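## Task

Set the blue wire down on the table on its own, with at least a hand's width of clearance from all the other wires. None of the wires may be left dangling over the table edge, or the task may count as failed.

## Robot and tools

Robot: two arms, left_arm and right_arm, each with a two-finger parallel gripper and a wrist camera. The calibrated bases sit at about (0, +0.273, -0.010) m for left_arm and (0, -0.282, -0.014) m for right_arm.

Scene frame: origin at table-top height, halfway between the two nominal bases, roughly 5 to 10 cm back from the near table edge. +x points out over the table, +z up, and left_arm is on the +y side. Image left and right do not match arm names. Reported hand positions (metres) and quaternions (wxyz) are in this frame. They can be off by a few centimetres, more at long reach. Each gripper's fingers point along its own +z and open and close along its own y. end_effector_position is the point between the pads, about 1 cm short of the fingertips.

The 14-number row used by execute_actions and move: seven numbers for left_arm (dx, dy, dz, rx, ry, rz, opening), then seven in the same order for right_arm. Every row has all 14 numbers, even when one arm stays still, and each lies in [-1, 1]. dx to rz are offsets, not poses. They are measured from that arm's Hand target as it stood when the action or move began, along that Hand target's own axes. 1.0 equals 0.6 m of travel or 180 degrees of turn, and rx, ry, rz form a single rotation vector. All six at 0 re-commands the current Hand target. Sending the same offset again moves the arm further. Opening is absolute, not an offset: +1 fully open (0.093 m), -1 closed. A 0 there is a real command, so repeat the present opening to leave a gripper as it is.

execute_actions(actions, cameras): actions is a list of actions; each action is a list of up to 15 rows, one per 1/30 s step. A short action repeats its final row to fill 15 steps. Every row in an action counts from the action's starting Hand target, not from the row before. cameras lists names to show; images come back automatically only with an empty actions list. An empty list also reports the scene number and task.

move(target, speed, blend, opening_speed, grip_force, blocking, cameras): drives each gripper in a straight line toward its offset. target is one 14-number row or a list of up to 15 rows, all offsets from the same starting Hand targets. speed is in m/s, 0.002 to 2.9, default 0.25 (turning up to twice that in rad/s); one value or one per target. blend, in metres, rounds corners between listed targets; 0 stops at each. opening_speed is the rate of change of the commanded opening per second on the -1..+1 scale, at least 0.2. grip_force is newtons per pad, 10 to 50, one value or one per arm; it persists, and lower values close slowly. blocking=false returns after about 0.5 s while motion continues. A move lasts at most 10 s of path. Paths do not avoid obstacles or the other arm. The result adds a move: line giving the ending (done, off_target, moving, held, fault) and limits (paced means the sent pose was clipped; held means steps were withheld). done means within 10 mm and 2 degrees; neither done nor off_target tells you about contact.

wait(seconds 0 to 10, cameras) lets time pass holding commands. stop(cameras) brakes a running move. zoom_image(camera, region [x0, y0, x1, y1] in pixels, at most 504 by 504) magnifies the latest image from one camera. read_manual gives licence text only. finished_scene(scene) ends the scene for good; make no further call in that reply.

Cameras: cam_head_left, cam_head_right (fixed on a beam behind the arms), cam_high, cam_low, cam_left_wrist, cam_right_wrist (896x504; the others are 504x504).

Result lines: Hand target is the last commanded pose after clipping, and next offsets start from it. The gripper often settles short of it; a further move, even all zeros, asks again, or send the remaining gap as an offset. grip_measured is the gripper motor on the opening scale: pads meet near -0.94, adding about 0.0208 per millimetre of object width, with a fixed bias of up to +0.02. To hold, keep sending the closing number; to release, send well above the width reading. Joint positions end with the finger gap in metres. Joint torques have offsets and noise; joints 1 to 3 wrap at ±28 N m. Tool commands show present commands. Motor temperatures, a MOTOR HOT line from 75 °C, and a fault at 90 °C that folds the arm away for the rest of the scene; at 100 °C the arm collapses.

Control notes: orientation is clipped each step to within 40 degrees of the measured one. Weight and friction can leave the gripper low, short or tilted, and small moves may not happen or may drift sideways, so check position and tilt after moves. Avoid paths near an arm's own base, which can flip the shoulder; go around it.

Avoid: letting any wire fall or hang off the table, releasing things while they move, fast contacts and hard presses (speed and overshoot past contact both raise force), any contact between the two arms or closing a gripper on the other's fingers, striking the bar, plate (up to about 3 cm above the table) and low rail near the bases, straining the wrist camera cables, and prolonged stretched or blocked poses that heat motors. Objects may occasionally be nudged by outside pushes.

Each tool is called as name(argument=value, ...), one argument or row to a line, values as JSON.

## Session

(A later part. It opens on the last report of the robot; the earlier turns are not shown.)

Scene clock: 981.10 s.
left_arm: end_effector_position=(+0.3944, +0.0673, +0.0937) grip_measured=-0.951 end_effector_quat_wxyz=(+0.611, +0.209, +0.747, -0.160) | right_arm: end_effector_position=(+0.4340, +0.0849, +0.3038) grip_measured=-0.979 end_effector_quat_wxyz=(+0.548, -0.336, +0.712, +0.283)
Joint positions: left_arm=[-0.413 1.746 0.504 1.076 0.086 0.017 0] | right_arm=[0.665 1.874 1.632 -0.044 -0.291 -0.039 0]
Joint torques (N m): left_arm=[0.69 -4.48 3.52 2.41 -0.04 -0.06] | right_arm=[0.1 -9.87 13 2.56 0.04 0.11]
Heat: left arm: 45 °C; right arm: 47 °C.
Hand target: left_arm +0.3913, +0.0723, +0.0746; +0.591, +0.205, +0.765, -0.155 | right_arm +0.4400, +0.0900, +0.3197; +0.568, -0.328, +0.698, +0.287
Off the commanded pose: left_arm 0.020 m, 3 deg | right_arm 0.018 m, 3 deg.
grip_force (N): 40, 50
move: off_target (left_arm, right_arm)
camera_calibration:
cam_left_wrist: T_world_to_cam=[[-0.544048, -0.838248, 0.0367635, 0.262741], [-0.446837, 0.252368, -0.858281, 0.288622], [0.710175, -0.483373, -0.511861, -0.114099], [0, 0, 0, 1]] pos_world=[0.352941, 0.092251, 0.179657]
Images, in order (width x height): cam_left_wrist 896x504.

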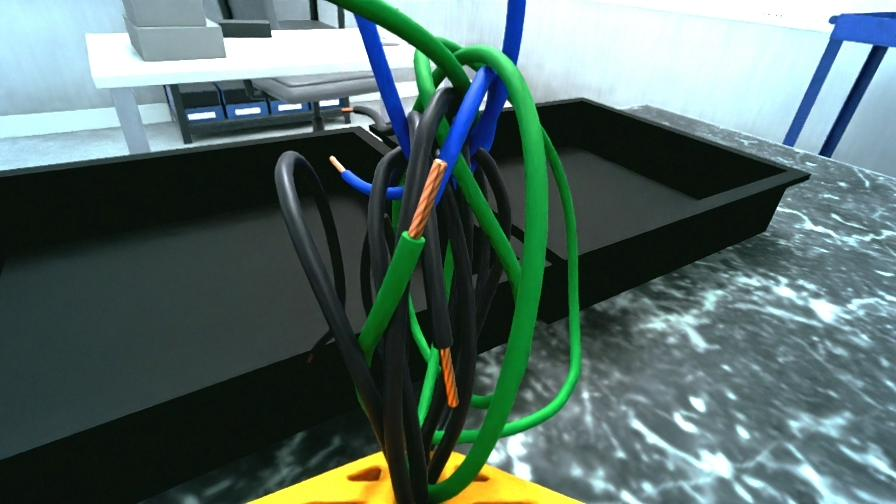

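move(
  target=[-0.0484, 0.0003, -0.0127, 0, 0, 0.5556, -1.0, 0, 0, 0, 0, 0, 0, -1.0],
  speed=0.25,
  cameras=["cam_left_wrist", "cam_right_wrist", "cam_head_left", "cam_high"],
)

zoom_image(
  camera="cam_left_wrist",
  region=[200, 0, 700, 440],
)

Scene clock: 1041.00 s.
left_arm: end_effector_position=(+0.3938, +0.0721, +0.1102) grip_measured=-0.951 end_effector_quat_wxyz=(+0.515, +0.700, +0.339, +0.359) | right_arm: end_effector_position=(+0.4328, +0.0841, +0.2985) grip_measured=-0.979 end_effector_quat_wxyz=(+0.539, -0.337, +0.719, +0.282)
Joint positions: left_arm=[-0.408 1.652 0.515 0.963 0.074 1.725 0] | right_arm=[0.665 1.874 1.632 -0.068 -0.291 -0.039 0]
Joint torques (N m): left_arm=[0.43 -7.39 5.64 1.76 0.12 0.32] | right_arm=[0.1 -10.07 12.7 2.79 0.03 0.11]
Motor temperatures (°C): left_arm=[23 39 31 46 24 21 24] | right_arm=[26 47 46 51 23 21 23]
Heat: left arm: 46 °C; right arm: 51 °C.
Hand target: left_arm +0.3913, +0.0722, +0.1046; +0.498, +0.718, +0.335, +0.353 | right_arm +0.4400, +0.0900, +0.3197; +0.568, -0.328, +0.698, +0.287
Off the commanded pose: left_arm 0.006 m, 3 deg | right_arm 0.023 m, 4 deg.
grip_force (N): 40, 50
move: off_target (left_arm, right_arm)
camera_calibration:
cam_left_wrist: T_world_to_cam=[[-0.173107, 0.225745, -0.958683, 0.152707], [0.200945, 0.960999, 0.190006, -0.120479], [0.964186, -0.159751, -0.211718, -0.259325], [0, 0, 0, 1]] pos_world=[0.300682, 0.0398794, 0.114386]
cam_right_wrist: T_world_to_cam=[[0.77477, -0.629816, -0.0553464, -0.267583], [-0.46625, -0.510039, -0.722822, 0.49433], [0.427016, 0.585826, -0.688814, 0.058739], [0, 0, 0, 1]] pos_world=[0.412714, 0.0491884, 0.382963]
Images, in order (width x height): cam_head_left 504x504, cam_high 504x504, cam_left_wrist 896x504, cam_right_wrist 896x504.

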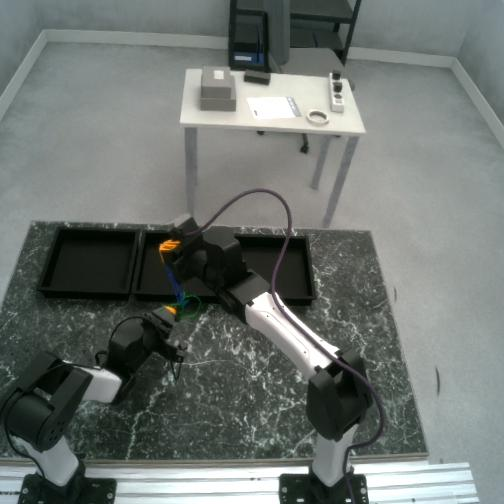

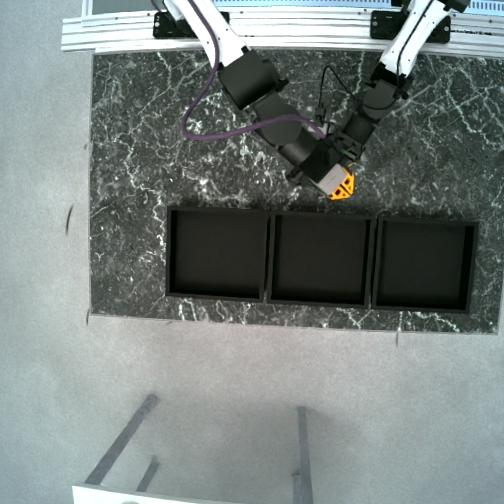

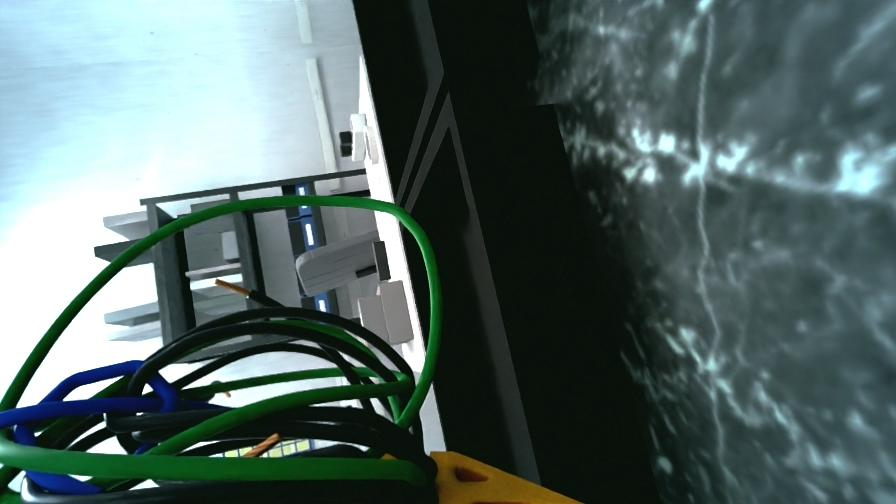

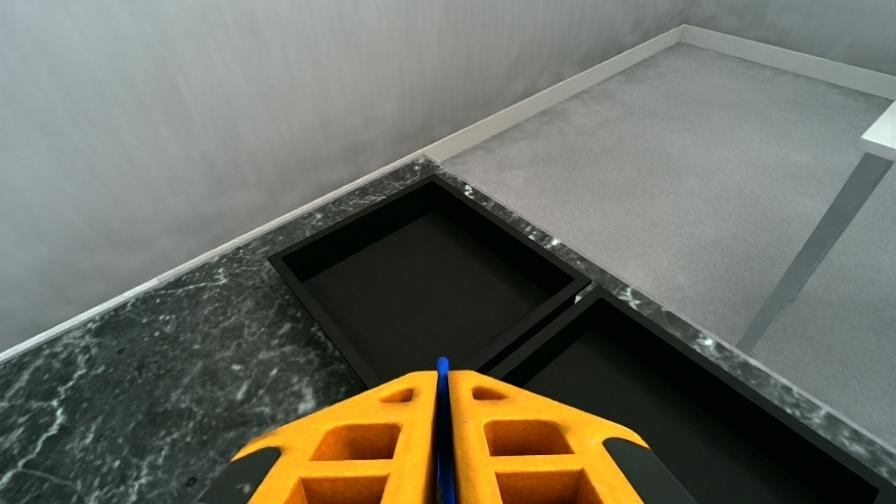

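Scaled by 1.008.

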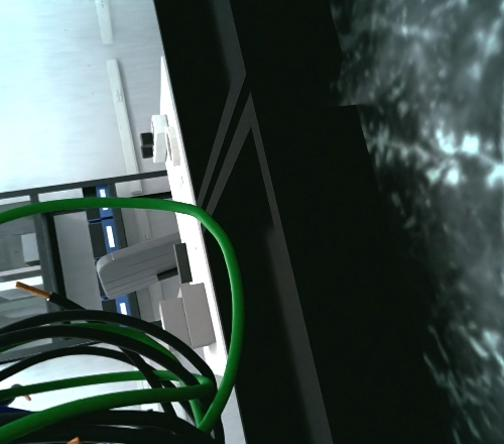

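zoom_image(
  camera="cam_left_wrist",
  region=[0, 180, 450, 504],
)

zoom_image(
  camera="cam_head_left",
  region=[130, 210, 230, 340],
)

Scaled by 1.120.

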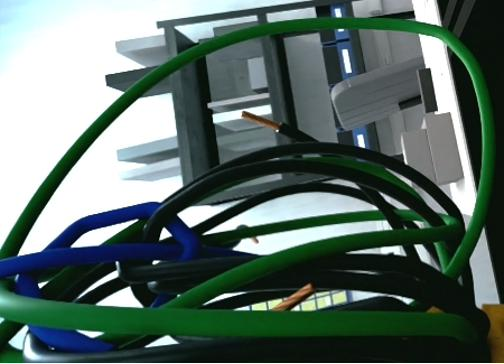

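Scaled by 3.877.

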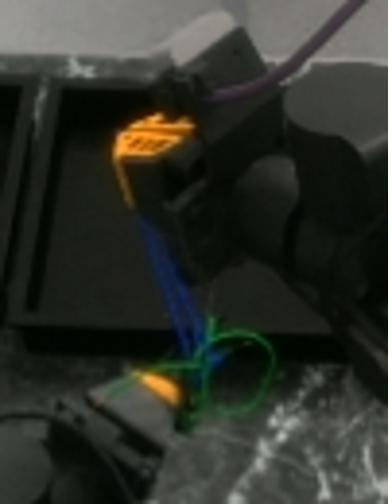

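move(
  target=[-0.076, -0.049, -0.1036, 0, 0, -0.5556, -1.0, 0.0987, 0.048, -0.1078, 0, 0, 0, -1.0],
  speed=0.2,
  cameras=["cam_left_wrist", "cam_right_wrist", "cam_head_left", "cam_low"],
)

zoom_image(
  camera="cam_left_wrist",
  region=[200, 0, 700, 440],
)

Scene clock: 1121.77 s.
left_arm: end_effector_position=(+0.3125, +0.0699, +0.0771) grip_measured=-0.955 end_effector_quat_wxyz=(+0.581, +0.217, +0.769, -0.153) | right_arm: end_effector_position=(+0.3742, +0.0519, +0.2554) grip_measured=-0.979 end_effector_quat_wxyz=(+0.547, -0.336, +0.712, +0.284)
Joint positions: left_arm=[-0.572 1.512 0.24 1.028 -0.066 -0.014 0] | right_arm=[0.686 1.633 1.162 0.184 -0.274 -0.033 0]
Joint torques (N m): left_arm=[-0.08 -6.2 3.75 2.7 -0.15 -0.12] | right_arm=[0.35 -11.86 8.96 2.51 0.09 0.11]
Motor temperatures (°C): left_arm=[23 45 33 45 23 21 24] | right_arm=[26 48 46 55 22 21 23]
Heat: left arm: 45 °C; right arm: 55 °C.
Hand target: left_arm +0.3113, +0.0723, +0.0846; +0.591, +0.205, +0.765, -0.155 | right_arm +0.3700, +0.0501, +0.2746; +0.568, -0.328, +0.698, +0.288
Off the commanded pose: left_arm 0.008 m, 2 deg | right_arm 0.020 m, 3 deg.
grip_force (N): 40, 50
move: off_target (right_arm)
camera_calibration:
cam_left_wrist: T_world_to_cam=[[-0.544368, -0.837834, 0.0411931, 0.220657], [-0.50258, 0.286438, -0.8157, 0.248809], [0.671622, -0.464744, -0.577007, -0.0474901], [0, 0, 0, 1]] pos_world=[0.277061, 0.0915346, 0.166462]
cam_right_wrist: T_world_to_cam=[[0.777005, -0.627487, -0.0502355, -0.247058], [-0.452819, -0.501709, -0.73705, 0.417712], [0.437286, 0.595439, -0.673969, 0.064807], [0, 0, 0, 1]] pos_world=[0.352774, 0.0159556, 0.339142]
Images, in order (width x height): cam_head_left 504x504, cam_low 504x504, cam_left_wrist 896x504, cam_right_wrist 896x504.

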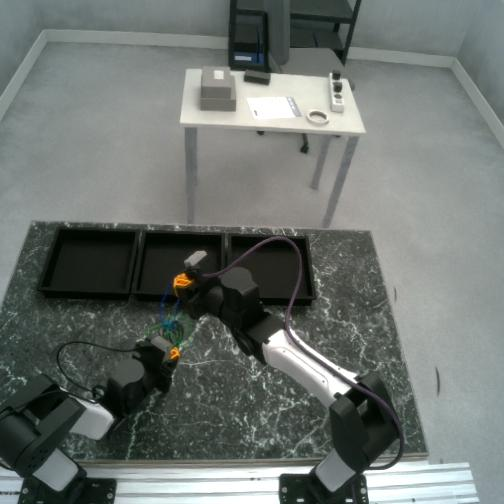

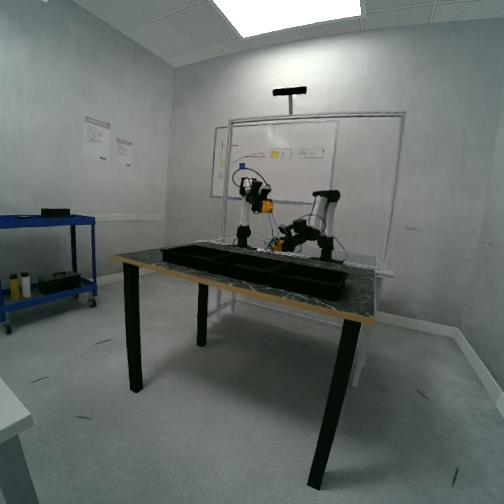

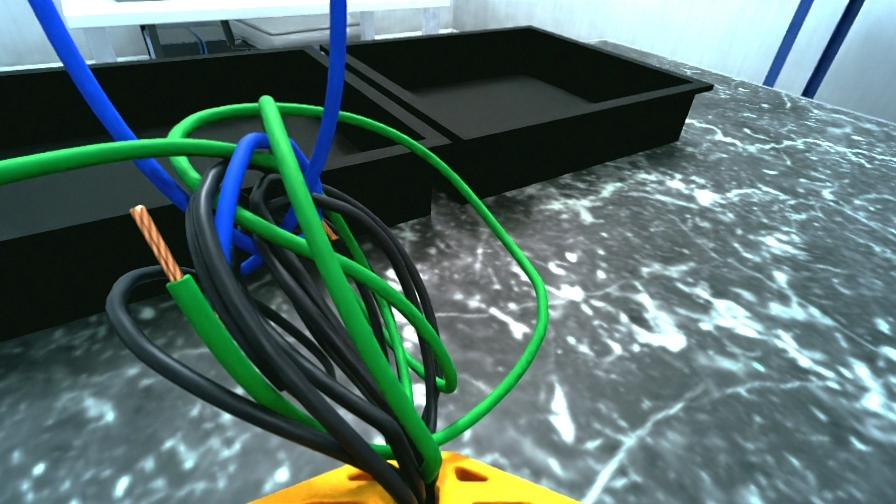

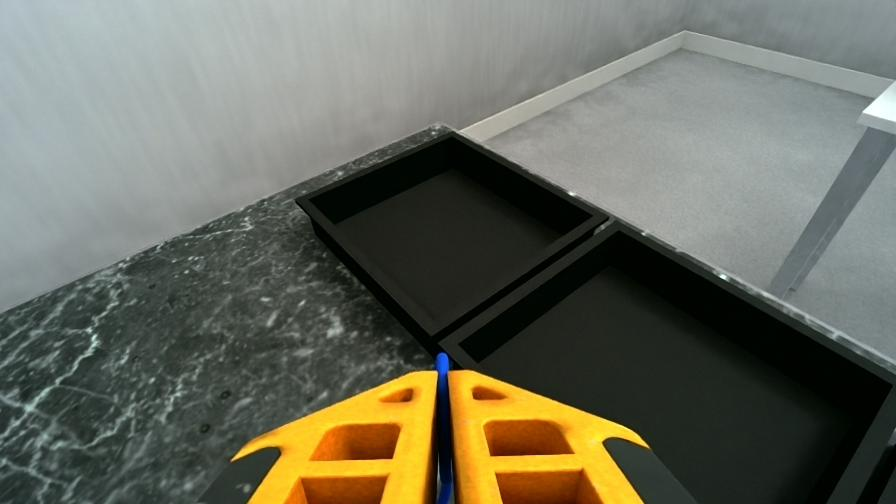

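Scaled by 1.008.

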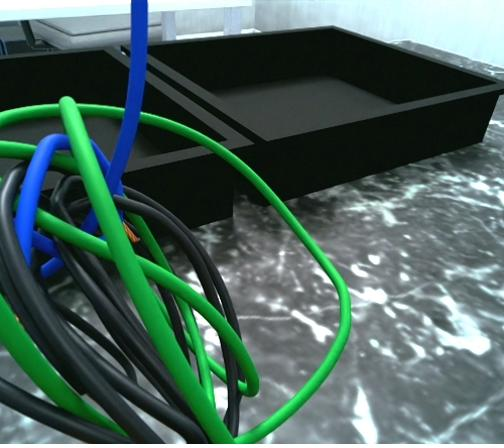

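zoom_image(
  camera="cam_left_wrist",
  region=[100, 80, 400, 320],
)

Scaled by 1.680.

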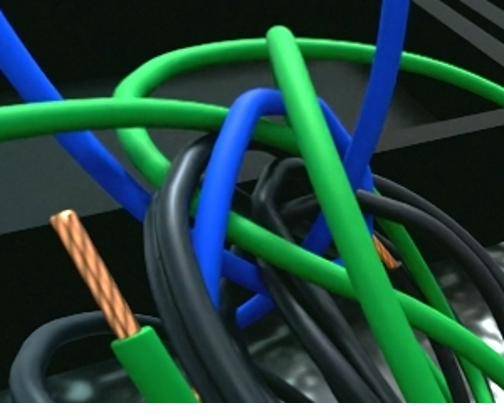

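move(
  target=[0, 0, 0, 0, 0, 0, 0.6, 0, 0, 0, 0, 0, 0, -1.0],
  speed=0.1,
  opening_speed=0.5,
  cameras=["cam_left_wrist", "cam_head_left", "cam_low"],
)

zoom_image(
  camera="cam_left_wrist",
  region=[100, 0, 600, 440],
)

Scene clock: 1165.60 s.
left_arm: end_effector_position=(+0.3127, +0.0699, +0.0778) grip_measured=+0.598 end_effector_quat_wxyz=(+0.582, +0.216, +0.769, -0.153) | right_arm: end_effector_position=(+0.3745, +0.0517, +0.2555) grip_measured=-0.979 end_effector_quat_wxyz=(+0.547, -0.336, +0.712, +0.283)
Joint positions: left_arm=[-0.572 1.512 0.24 1.031 -0.067 -0.015 0.074] | right_arm=[0.686 1.633 1.162 0.184 -0.272 -0.033 0]
Joint torques (N m): left_arm=[-0.1 -6.19 3.75 2.66 -0.16 -0.11] | right_arm=[0.35 -11.86 8.98 2.51 0.07 0.11]
Motor temperatures (°C): left_arm=[23 44 31 51 23 21 24] | right_arm=[26 49 44 58 22 21 23]
Heat: left arm: 51 °C; right arm: 58 °C.
Hand target: left_arm +0.3113, +0.0723, +0.0846; +0.591, +0.205, +0.765, -0.155 | right_arm +0.3700, +0.0501, +0.2746; +0.568, -0.328, +0.698, +0.287
Off the commanded pose: left_arm 0.007 m, 2 deg | right_arm 0.020 m, 3 deg.
grip_force (N): 40, 50
move: off_target (right_arm)
camera_calibration:
cam_left_wrist: T_world_to_cam=[[-0.543334, -0.838483, 0.0416361, 0.2205], [-0.501054, 0.284089, -0.817459, 0.24933], [0.673597, -0.465015, -0.574481, -0.047992], [0, 0, 0, 1]] pos_world=[0.27706, 0.0917369, 0.167066]
Images, in order (width x height): cam_head_left 504x504, cam_low 504x504, cam_left_wrist 896x504.

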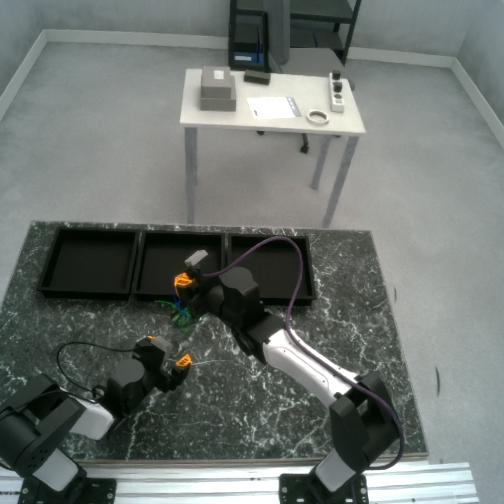

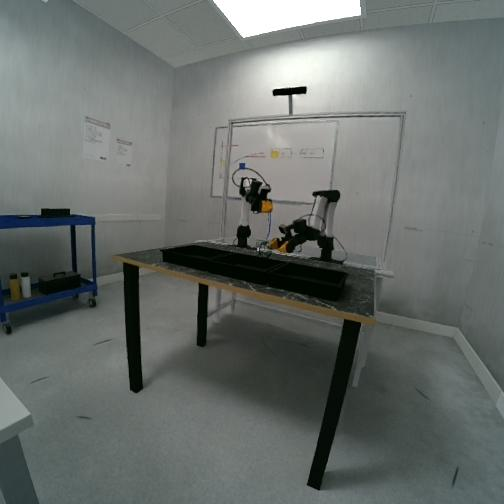

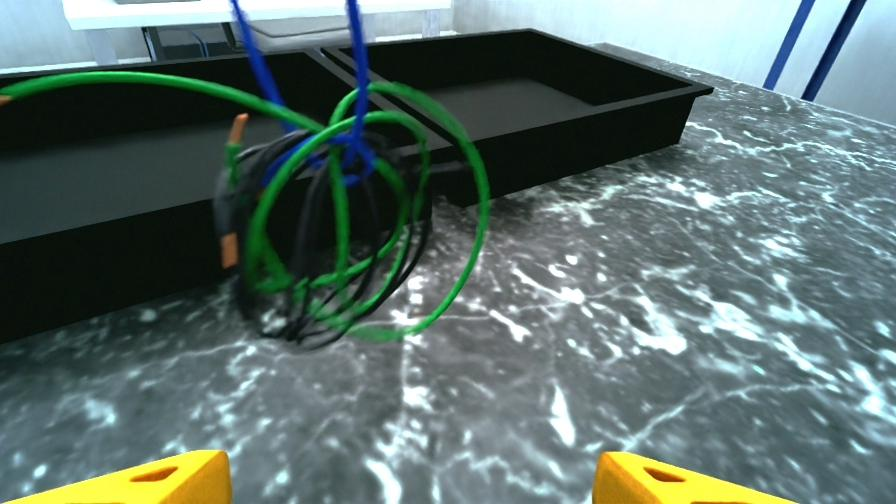

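Scaled by 1.008.

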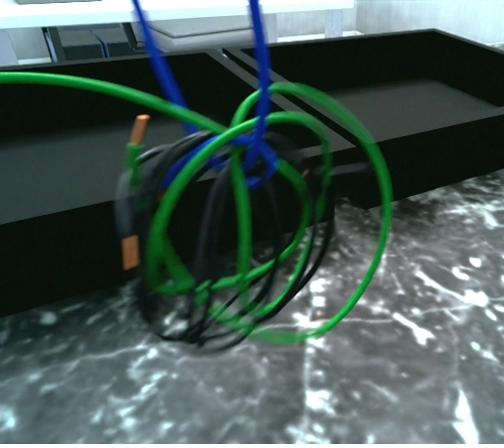

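wait(
  seconds=1,
  cameras=["cam_left_wrist", "cam_right_wrist"],
)

zoom_image(
  camera="cam_left_wrist",
  region=[180, 0, 530, 350],
)

Scene clock: 1174.37 s.
left_arm: end_effector_position=(+0.3127, +0.0699, +0.0778) grip_measured=+0.598 end_effector_quat_wxyz=(+0.582, +0.216, +0.769, -0.153) | right_arm: end_effector_position=(+0.3745, +0.0517, +0.2555) grip_measured=-0.979 end_effector_quat_wxyz=(+0.547, -0.336, +0.712, +0.283)
Joint positions: left_arm=[-0.572 1.512 0.24 1.031 -0.067 -0.015 0.074] | right_arm=[0.686 1.633 1.162 0.184 -0.272 -0.033 0]
Joint torques (N m): left_arm=[-0.09 -6.2 3.75 2.66 -0.16 -0.11] | right_arm=[0.35 -11.85 8.96 2.5 0.07 0.11]
Motor temperatures (°C): left_arm=[23 44 31 51 23 21 24] | right_arm=[26 50 44 59 22 21 23]
Heat: left arm: 51 °C; right arm: 59 °C.
Hand target: left_arm +0.3113, +0.0723, +0.0846; +0.591, +0.205, +0.765, -0.155 | right_arm +0.3700, +0.0501, +0.2746; +0.568, -0.328, +0.698, +0.287
Tool commands: left_gripper/opening=+0.6 right_gripper/opening=-1.0
Off the commanded pose: left_arm 0.007 m, 2 deg | right_arm 0.020 m, 3 deg.
grip_force (N): 40, 50
wait: 1.00 s; at rest from the start
camera_calibration:
cam_left_wrist: T_world_to_cam=[[-0.543334, -0.838483, 0.0416361, 0.2205], [-0.501054, 0.284089, -0.817459, 0.24933], [0.673597, -0.465015, -0.574481, -0.047992], [0, 0, 0, 1]] pos_world=[0.27706, 0.0917369, 0.167066]
cam_right_wrist: T_world_to_cam=[[0.775662, -0.629203, -0.0495182, -0.247009], [-0.4534, -0.500918, -0.737231, 0.418079], [0.439063, 0.594294, -0.673824, 0.06419], [0, 0, 0, 1]] pos_world=[0.352969, 0.0158566, 0.339242]
Images, in order (width x height): cam_left_wrist 896x504, cam_right_wrist 896x504.

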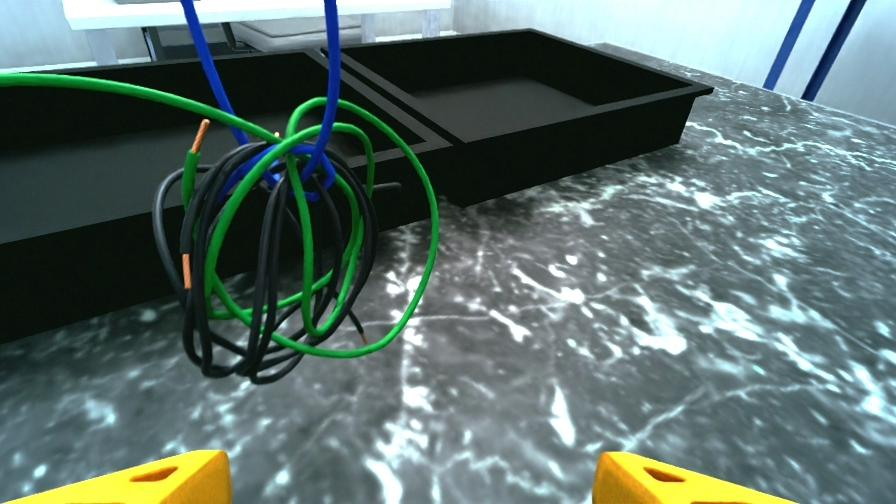

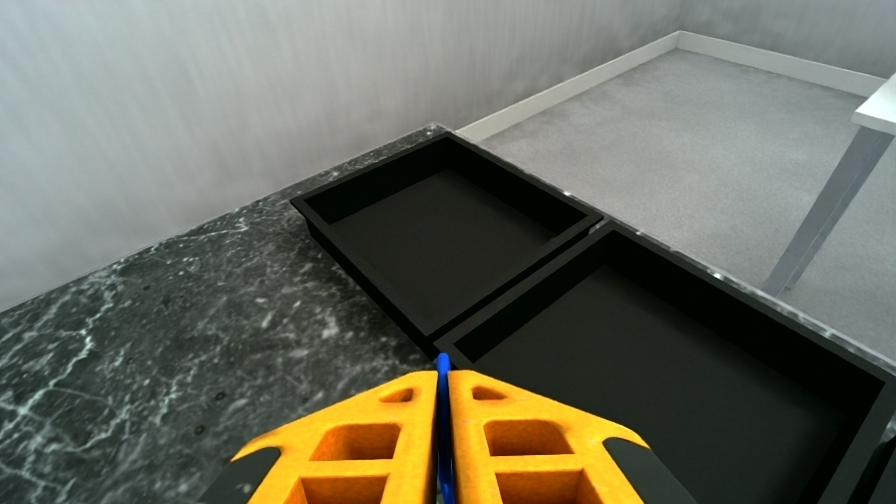

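Scaled by 1.440.

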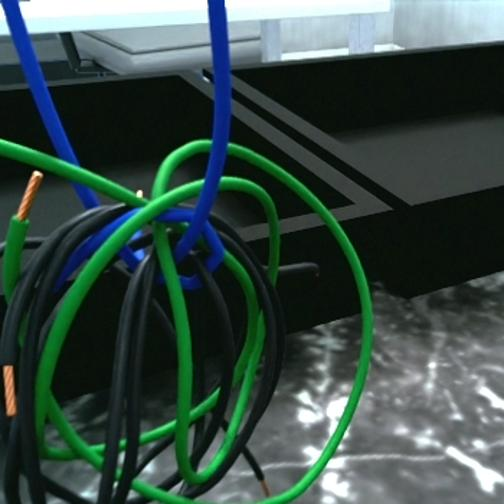

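zoom_image(
  camera="cam_left_wrist",
  region=[200, 100, 400, 240],
)

Scaled by 2.520.

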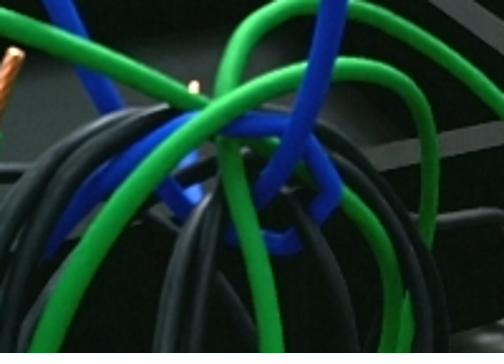

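wait(
  seconds=0,
  cameras=["cam_head_left", "cam_head_right", "cam_high", "cam_low"],
)

zoom_image(
  camera="cam_head_left",
  region=[130, 250, 240, 360],
)

zoom_image(
  camera="cam_head_right",
  region=[140, 250, 260, 370],
)

zoom_image(
  camera="cam_high",
  region=[280, 100, 400, 220],
)

zoom_image(
  camera="cam_low",
  region=[220, 190, 320, 270],
)

Scene clock: 1188.70 s.
left_arm: end_effector_position=(+0.3127, +0.0699, +0.0778) grip_measured=+0.598 end_effector_quat_wxyz=(+0.582, +0.216, +0.769, -0.153) | right_arm: end_effector_position=(+0.3745, +0.0517, +0.2555) grip_measured=-0.979 end_effector_quat_wxyz=(+0.547, -0.336, +0.712, +0.283)
Joint positions: left_arm=[-0.572 1.512 0.24 1.031 -0.067 -0.015 0.074] | right_arm=[0.686 1.633 1.162 0.184 -0.272 -0.033 0]
Joint torques (N m): left_arm=[-0.09 -6.2 3.74 2.66 -0.16 -0.11] | right_arm=[0.34 -11.84 8.96 2.5 0.07 0.11]
Motor temperatures (°C): left_arm=[23 43 31 51 23 21 24] | right_arm=[26 50 44 59 22 21 23]
Heat: left arm: 51 °C; right arm: 59 °C.
Hand target: left_arm +0.3113, +0.0723, +0.0846; +0.591, +0.205, +0.765, -0.155 | right_arm +0.3700, +0.0501, +0.2746; +0.568, -0.328, +0.698, +0.287
Tool commands: left_gripper/opening=+0.6 right_gripper/opening=-1.0
Off the commanded pose: left_arm 0.007 m, 2 deg | right_arm 0.020 m, 3 deg.
grip_force (N): 40, 50
Images, in order (width x height): cam_head_left 504x504, cam_head_right 504x504, cam_high 504x504, cam_low 504x504.

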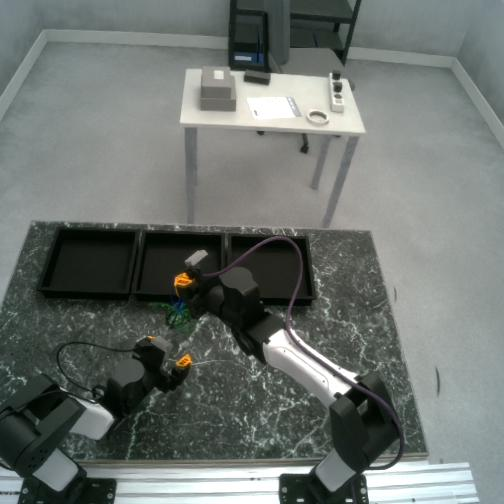

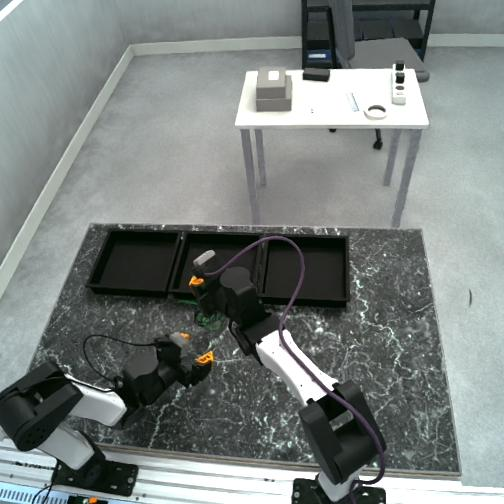

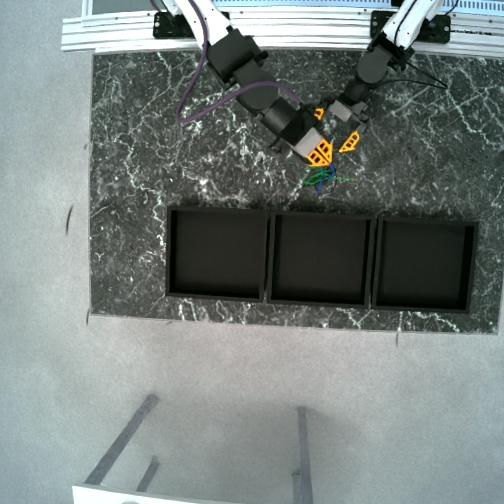

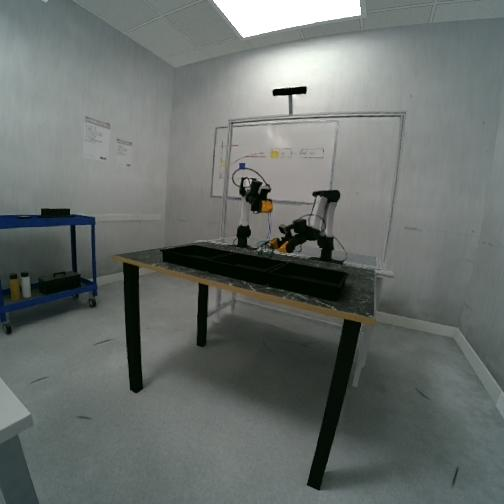

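Scaled by 4.582.

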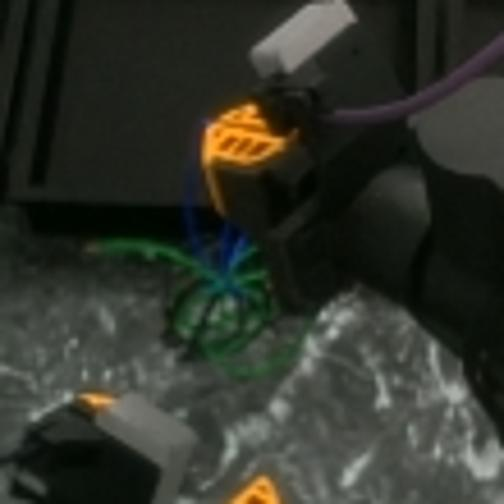

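Scaled by 4.200.

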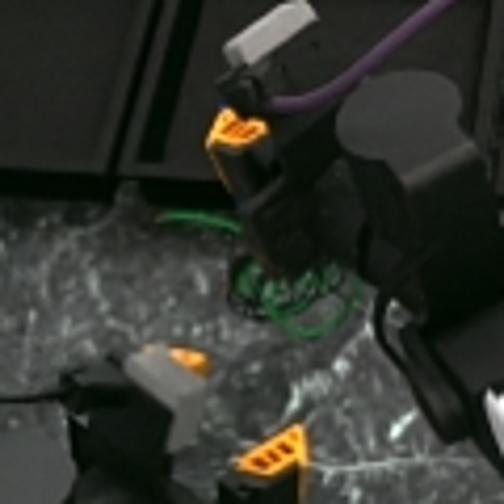

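Scaled by 4.200.

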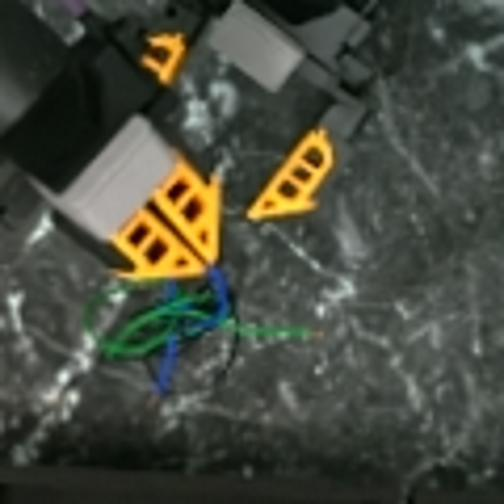

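Scaled by 5.040.

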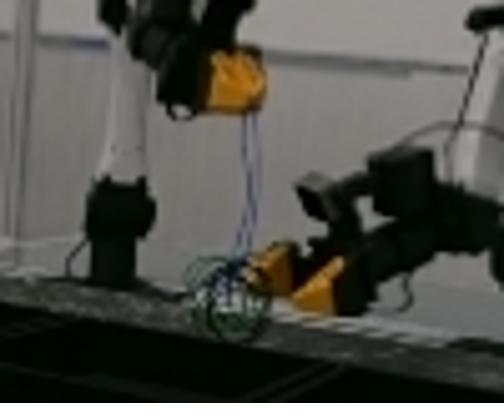

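move(
  target=[-0.1145, 0.0738, -0.0443, -0.0642, -0.0635, -0.5183, 0.6, 0, 0, 0, 0, 0, 0, -1.0],
  speed=0.2,
  cameras=["cam_left_wrist", "cam_head_left"],
)

zoom_image(
  camera="cam_head_left",
  region=[130, 250, 240, 360],
)

Scene clock: 1233.83 s.
left_arm: end_effector_position=(+0.3221, +0.1109, +0.1449) grip_measured=+0.598 end_effector_quat_wxyz=(+0.367, -0.474, +0.644, -0.476) | right_arm: end_effector_position=(+0.3745, +0.0517, +0.2555) grip_measured=-0.979 end_effector_quat_wxyz=(+0.547, -0.336, +0.712, +0.283)
Joint positions: left_arm=[-0.572 1.111 0.371 0.482 -0.308 -1.654 0.074] | right_arm=[0.686 1.633 1.162 0.184 -0.272 -0.033 0]
Joint torques (N m): left_arm=[1.02 -4.38 8.38 2.22 -0.21 -0.02] | right_arm=[0.34 -11.85 8.96 2.51 0.07 0.11]
Motor temperatures (°C): left_arm=[23 43 30 51 22 21 23] | right_arm=[26 50 43 60 22 21 23]
Heat: left arm: 51 °C; right arm: 60 °C.
Hand target: left_arm +0.3259, +0.1145, +0.1579; +0.374, -0.482, +0.628, -0.483 | right_arm +0.3700, +0.0501, +0.2746; +0.568, -0.328, +0.698, +0.287
Off the commanded pose: left_arm 0.014 m, 2 deg | right_arm 0.020 m, 3 deg.
grip_force (N): 40, 50
move: off_target (left_arm, right_arm)
camera_calibration:
cam_left_wrist: T_world_to_cam=[[0.223367, -0.040908, 0.973876, -0.213354], [-0.563327, -0.820786, 0.0947268, 0.307644], [0.795468, -0.56977, -0.206381, -0.0777019], [0, 0, 0, 1]] pos_world=[0.28277, 0.19951, 0.162602]
Images, in order (width x height): cam_head_left 504x504, cam_left_wrist 896x504.

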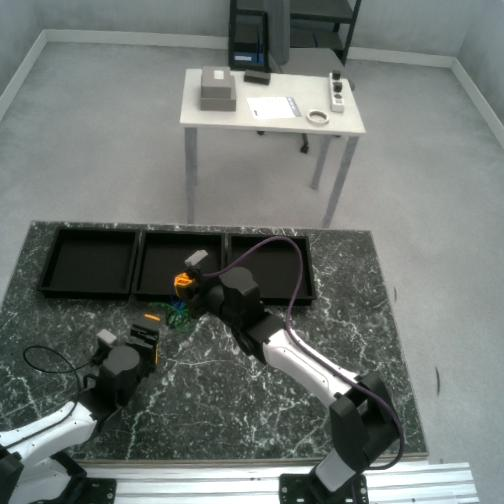

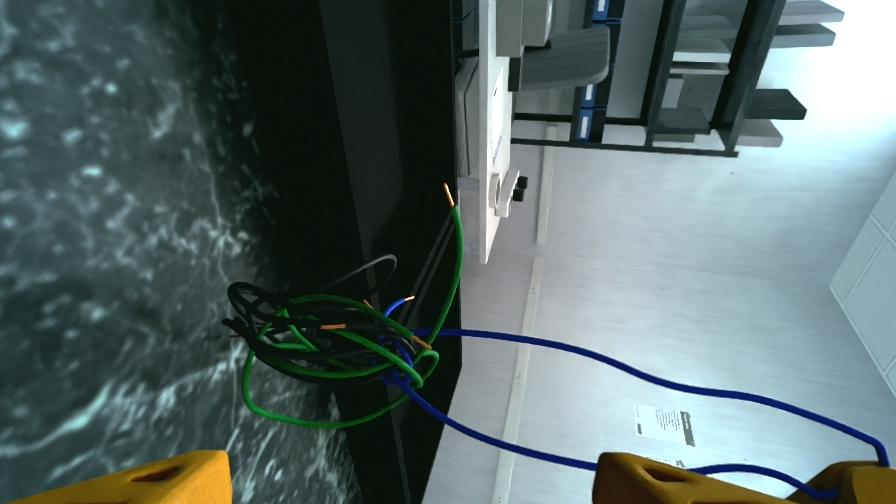

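Scaled by 4.582.

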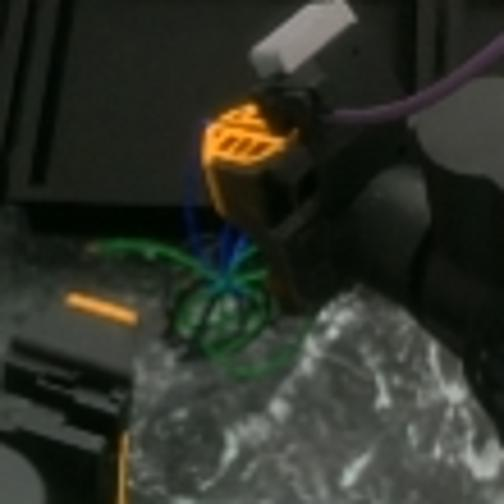

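zoom_image(
  camera="cam_left_wrist",
  region=[220, 170, 520, 450],
)

zoom_image(
  camera="cam_left_wrist",
  region=[350, 270, 480, 420],
)

Scaled by 1.680.

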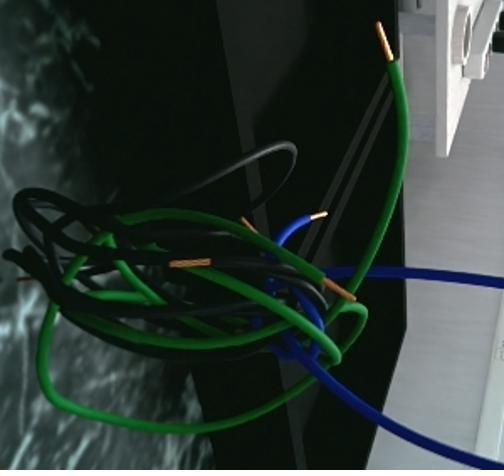

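Scaled by 3.360.

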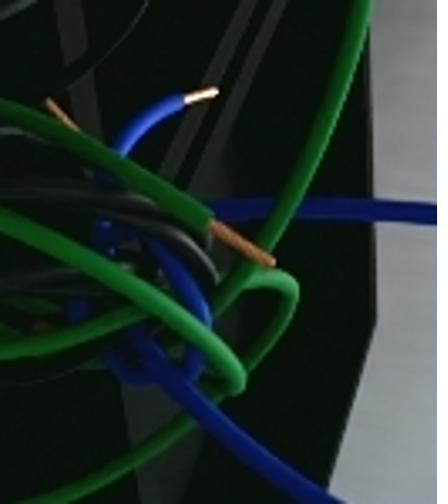

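move(
  target=[
    [-0.035, -0.0275, 0.06, 0, 0, 0, -0.3, 0, 0, 0, 0, 0, 0, -1.0],
    [-0.035, -0.0275, 0.19, 0, 0, 0, -0.3, 0, 0, 0, 0, 0, 0, -1.0],
  ],
  speed=0.12,
  blend=0.01,
  cameras=["cam_left_wrist", "cam_head_left", "cam_high"],
)

zoom_image(
  camera="cam_head_left",
  region=[130, 250, 240, 360],
)

Scene clock: 1301.57 s.
left_arm: end_effector_position=(+0.4356, +0.1067, +0.1423) grip_measured=-0.298 end_effector_quat_wxyz=(+0.369, -0.489, +0.627, -0.481) | right_arm: end_effector_position=(+0.3745, +0.0517, +0.2555) grip_measured=-0.979 end_effector_quat_wxyz=(+0.547, -0.336, +0.712, +0.283)
Joint positions: left_arm=[-0.381 1.588 0.702 0.648 -0.149 -1.641 0.031] | right_arm=[0.686 1.633 1.162 0.184 -0.272 -0.033 0]
Joint torques (N m): left_arm=[1.05 -4.89 7.82 2.62 0.07 0.33] | right_arm=[0.35 -11.85 8.95 2.5 0.07 0.1]
Motor temperatures (°C): left_arm=[23 39 36 48 22 21 23] | right_arm=[26 51 42 60 22 21 23]
Heat: left arm: 48 °C; right arm: 60 °C.
Hand target: left_arm +0.4419, +0.1057, +0.1449; +0.374, -0.482, +0.628, -0.482 | right_arm +0.3700, +0.0501, +0.2746; +0.568, -0.328, +0.698, +0.287
Off the commanded pose: left_arm 0.007 m, 1 deg | right_arm 0.020 m, 3 deg.
grip_force (N): 40, 50
move: off_target (right_arm)
camera_calibration:
cam_left_wrist: T_world_to_cam=[[0.219124, -0.00203949, 0.975695, -0.238915], [-0.534999, -0.836515, 0.118403, 0.354338], [0.815942, -0.54794, -0.184391, -0.185234], [0, 0, 0, 1]] pos_world=[0.393063, 0.194425, 0.156998]
Images, in order (width x height): cam_head_left 504x504, cam_high 504x504, cam_left_wrist 896x504.

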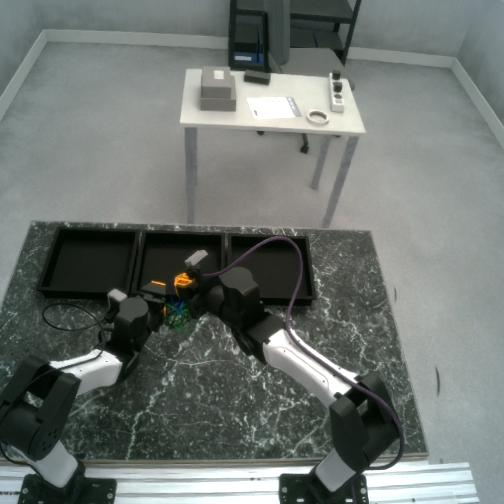

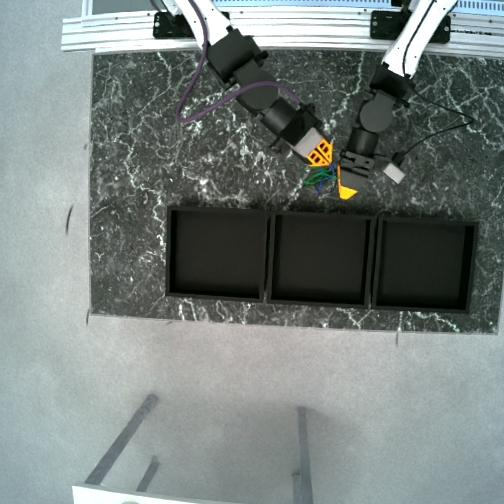

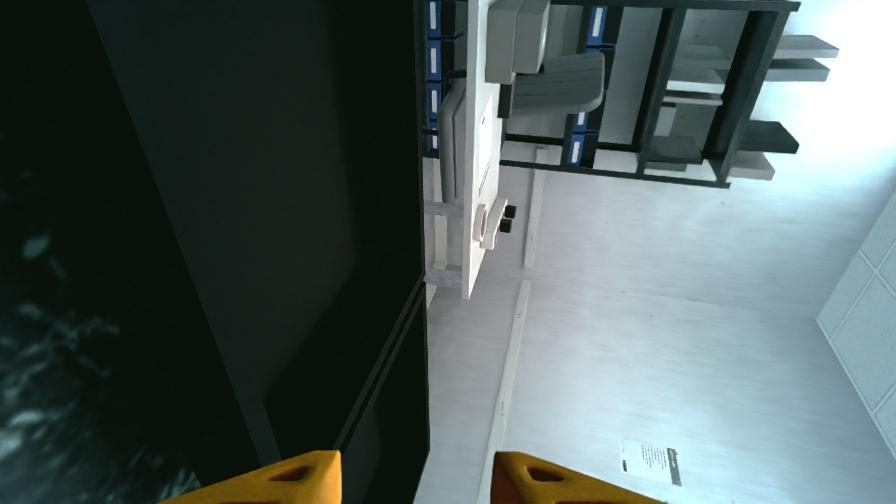

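Scaled by 4.582.

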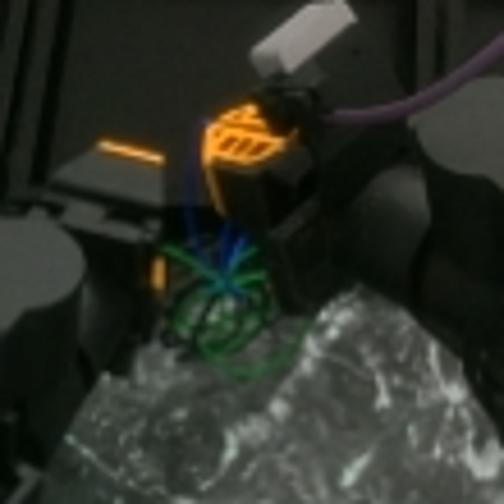

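zoom_image(
  camera="cam_high",
  region=[280, 120, 400, 230],
)

zoom_image(
  camera="cam_head_left",
  region=[140, 270, 200, 330],
)

Scaled by 4.200.

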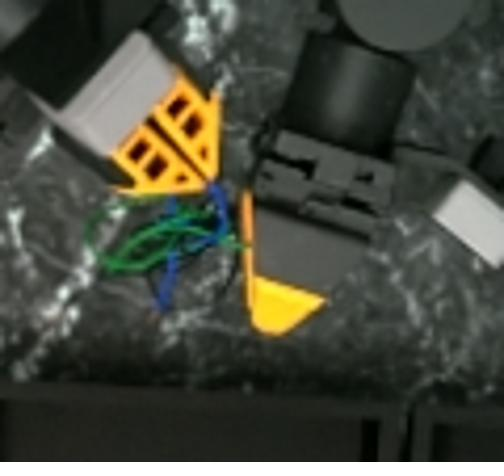

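Scaled by 8.400.

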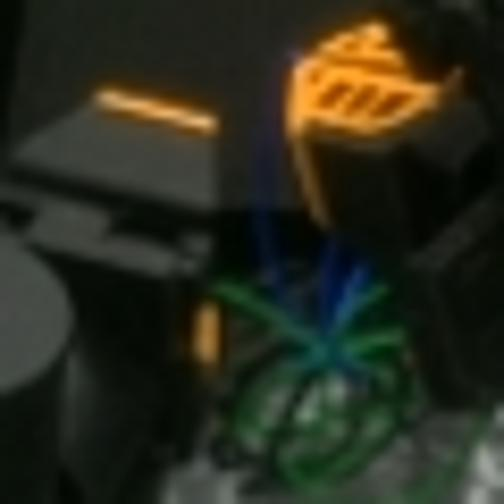

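move(
  target=[
    [0, 0, -0.0333, 0, 0, 0, -0.3, 0, 0, 0, 0, 0, 0, -1.0],
    [0, 0, -0.0333, 0, 0, 0, -1.0, 0, 0, 0, 0, 0, 0, -1.0],
  ],
  speed=0.1,
  opening_speed=0.6,
  cameras=["cam_left_wrist", "cam_head_left", "cam_high"],
)

zoom_image(
  camera="cam_high",
  region=[280, 120, 400, 230],
)

zoom_image(
  camera="cam_head_left",
  region=[140, 270, 200, 330],
)

Scene clock: 1328.40 s.
left_arm: end_effector_position=(+0.4287, +0.1096, +0.1459) grip_measured=-0.979 end_effector_quat_wxyz=(+0.370, -0.488, +0.625, -0.484) | right_arm: end_effector_position=(+0.3745, +0.0517, +0.2555) grip_measured=-0.979 end_effector_quat_wxyz=(+0.547, -0.336, +0.712, +0.283)
Joint positions: left_arm=[-0.381 1.553 0.675 0.648 -0.149 -1.641 0] | right_arm=[0.686 1.633 1.162 0.184 -0.272 -0.033 0]
Joint torques (N m): left_arm=[0.1 -8.4 5.07 2.37 -0.02 0.3] | right_arm=[0.35 -11.86 8.96 2.5 0.07 0.11]
Motor temperatures (°C): left_arm=[23 39 35 52 22 21 22] | right_arm=[26 51 42 61 22 21 23]
Heat: left arm: 52 °C; right arm: 61 °C.
Hand target: left_arm +0.4233, +0.1106, +0.1501; +0.374, -0.482, +0.628, -0.483 | right_arm +0.3700, +0.0501, +0.2746; +0.568, -0.328, +0.698, +0.287
Off the commanded pose: left_arm 0.007 m, 1 deg | right_arm 0.020 m, 3 deg.
grip_force (N): 40, 50
move: off_target (right_arm)
camera_calibration:
cam_left_wrist: T_world_to_cam=[[0.212241, 0.000884305, 0.977217, -0.238473], [-0.53597, -0.836068, 0.117164, 0.353233], [0.817123, -0.548626, -0.176974, -0.178837], [0, 0, 0, 1]] pos_world=[0.386068, 0.197423, 0.160004]
Images, in order (width x height): cam_head_left 504x504, cam_high 504x504, cam_left_wrist 896x504.

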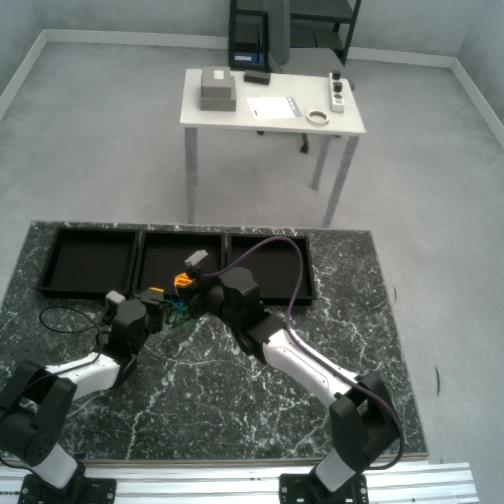

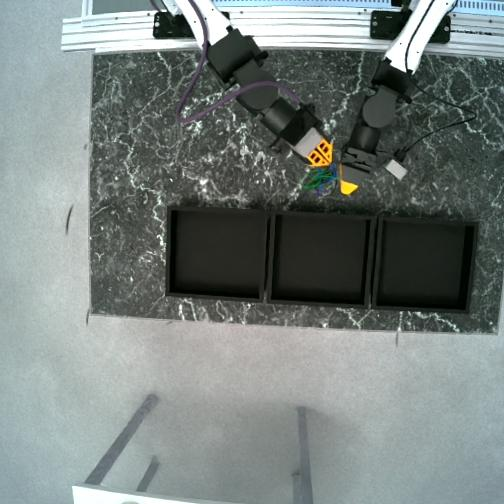

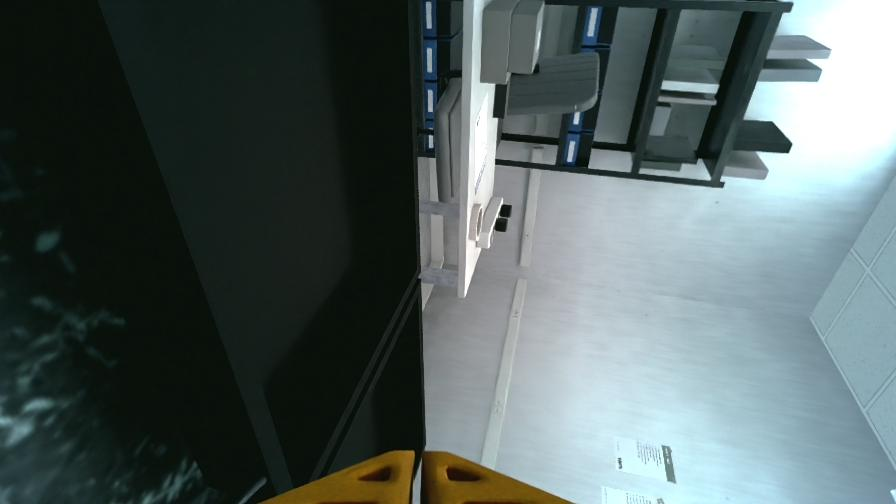

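Scaled by 4.200.

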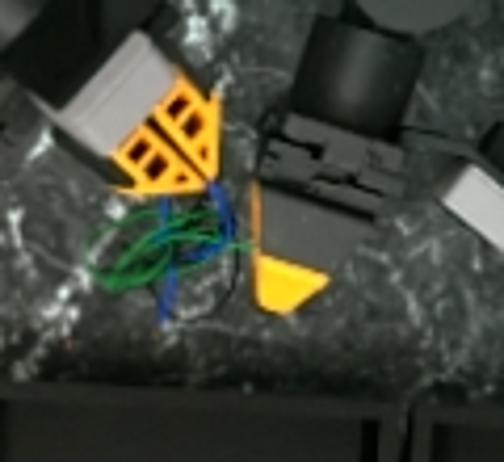

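Scaled by 8.400.

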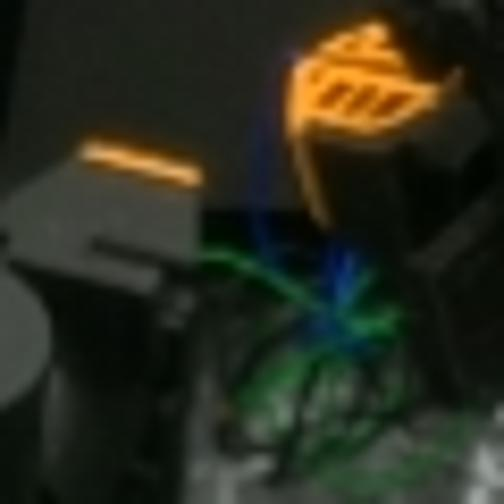

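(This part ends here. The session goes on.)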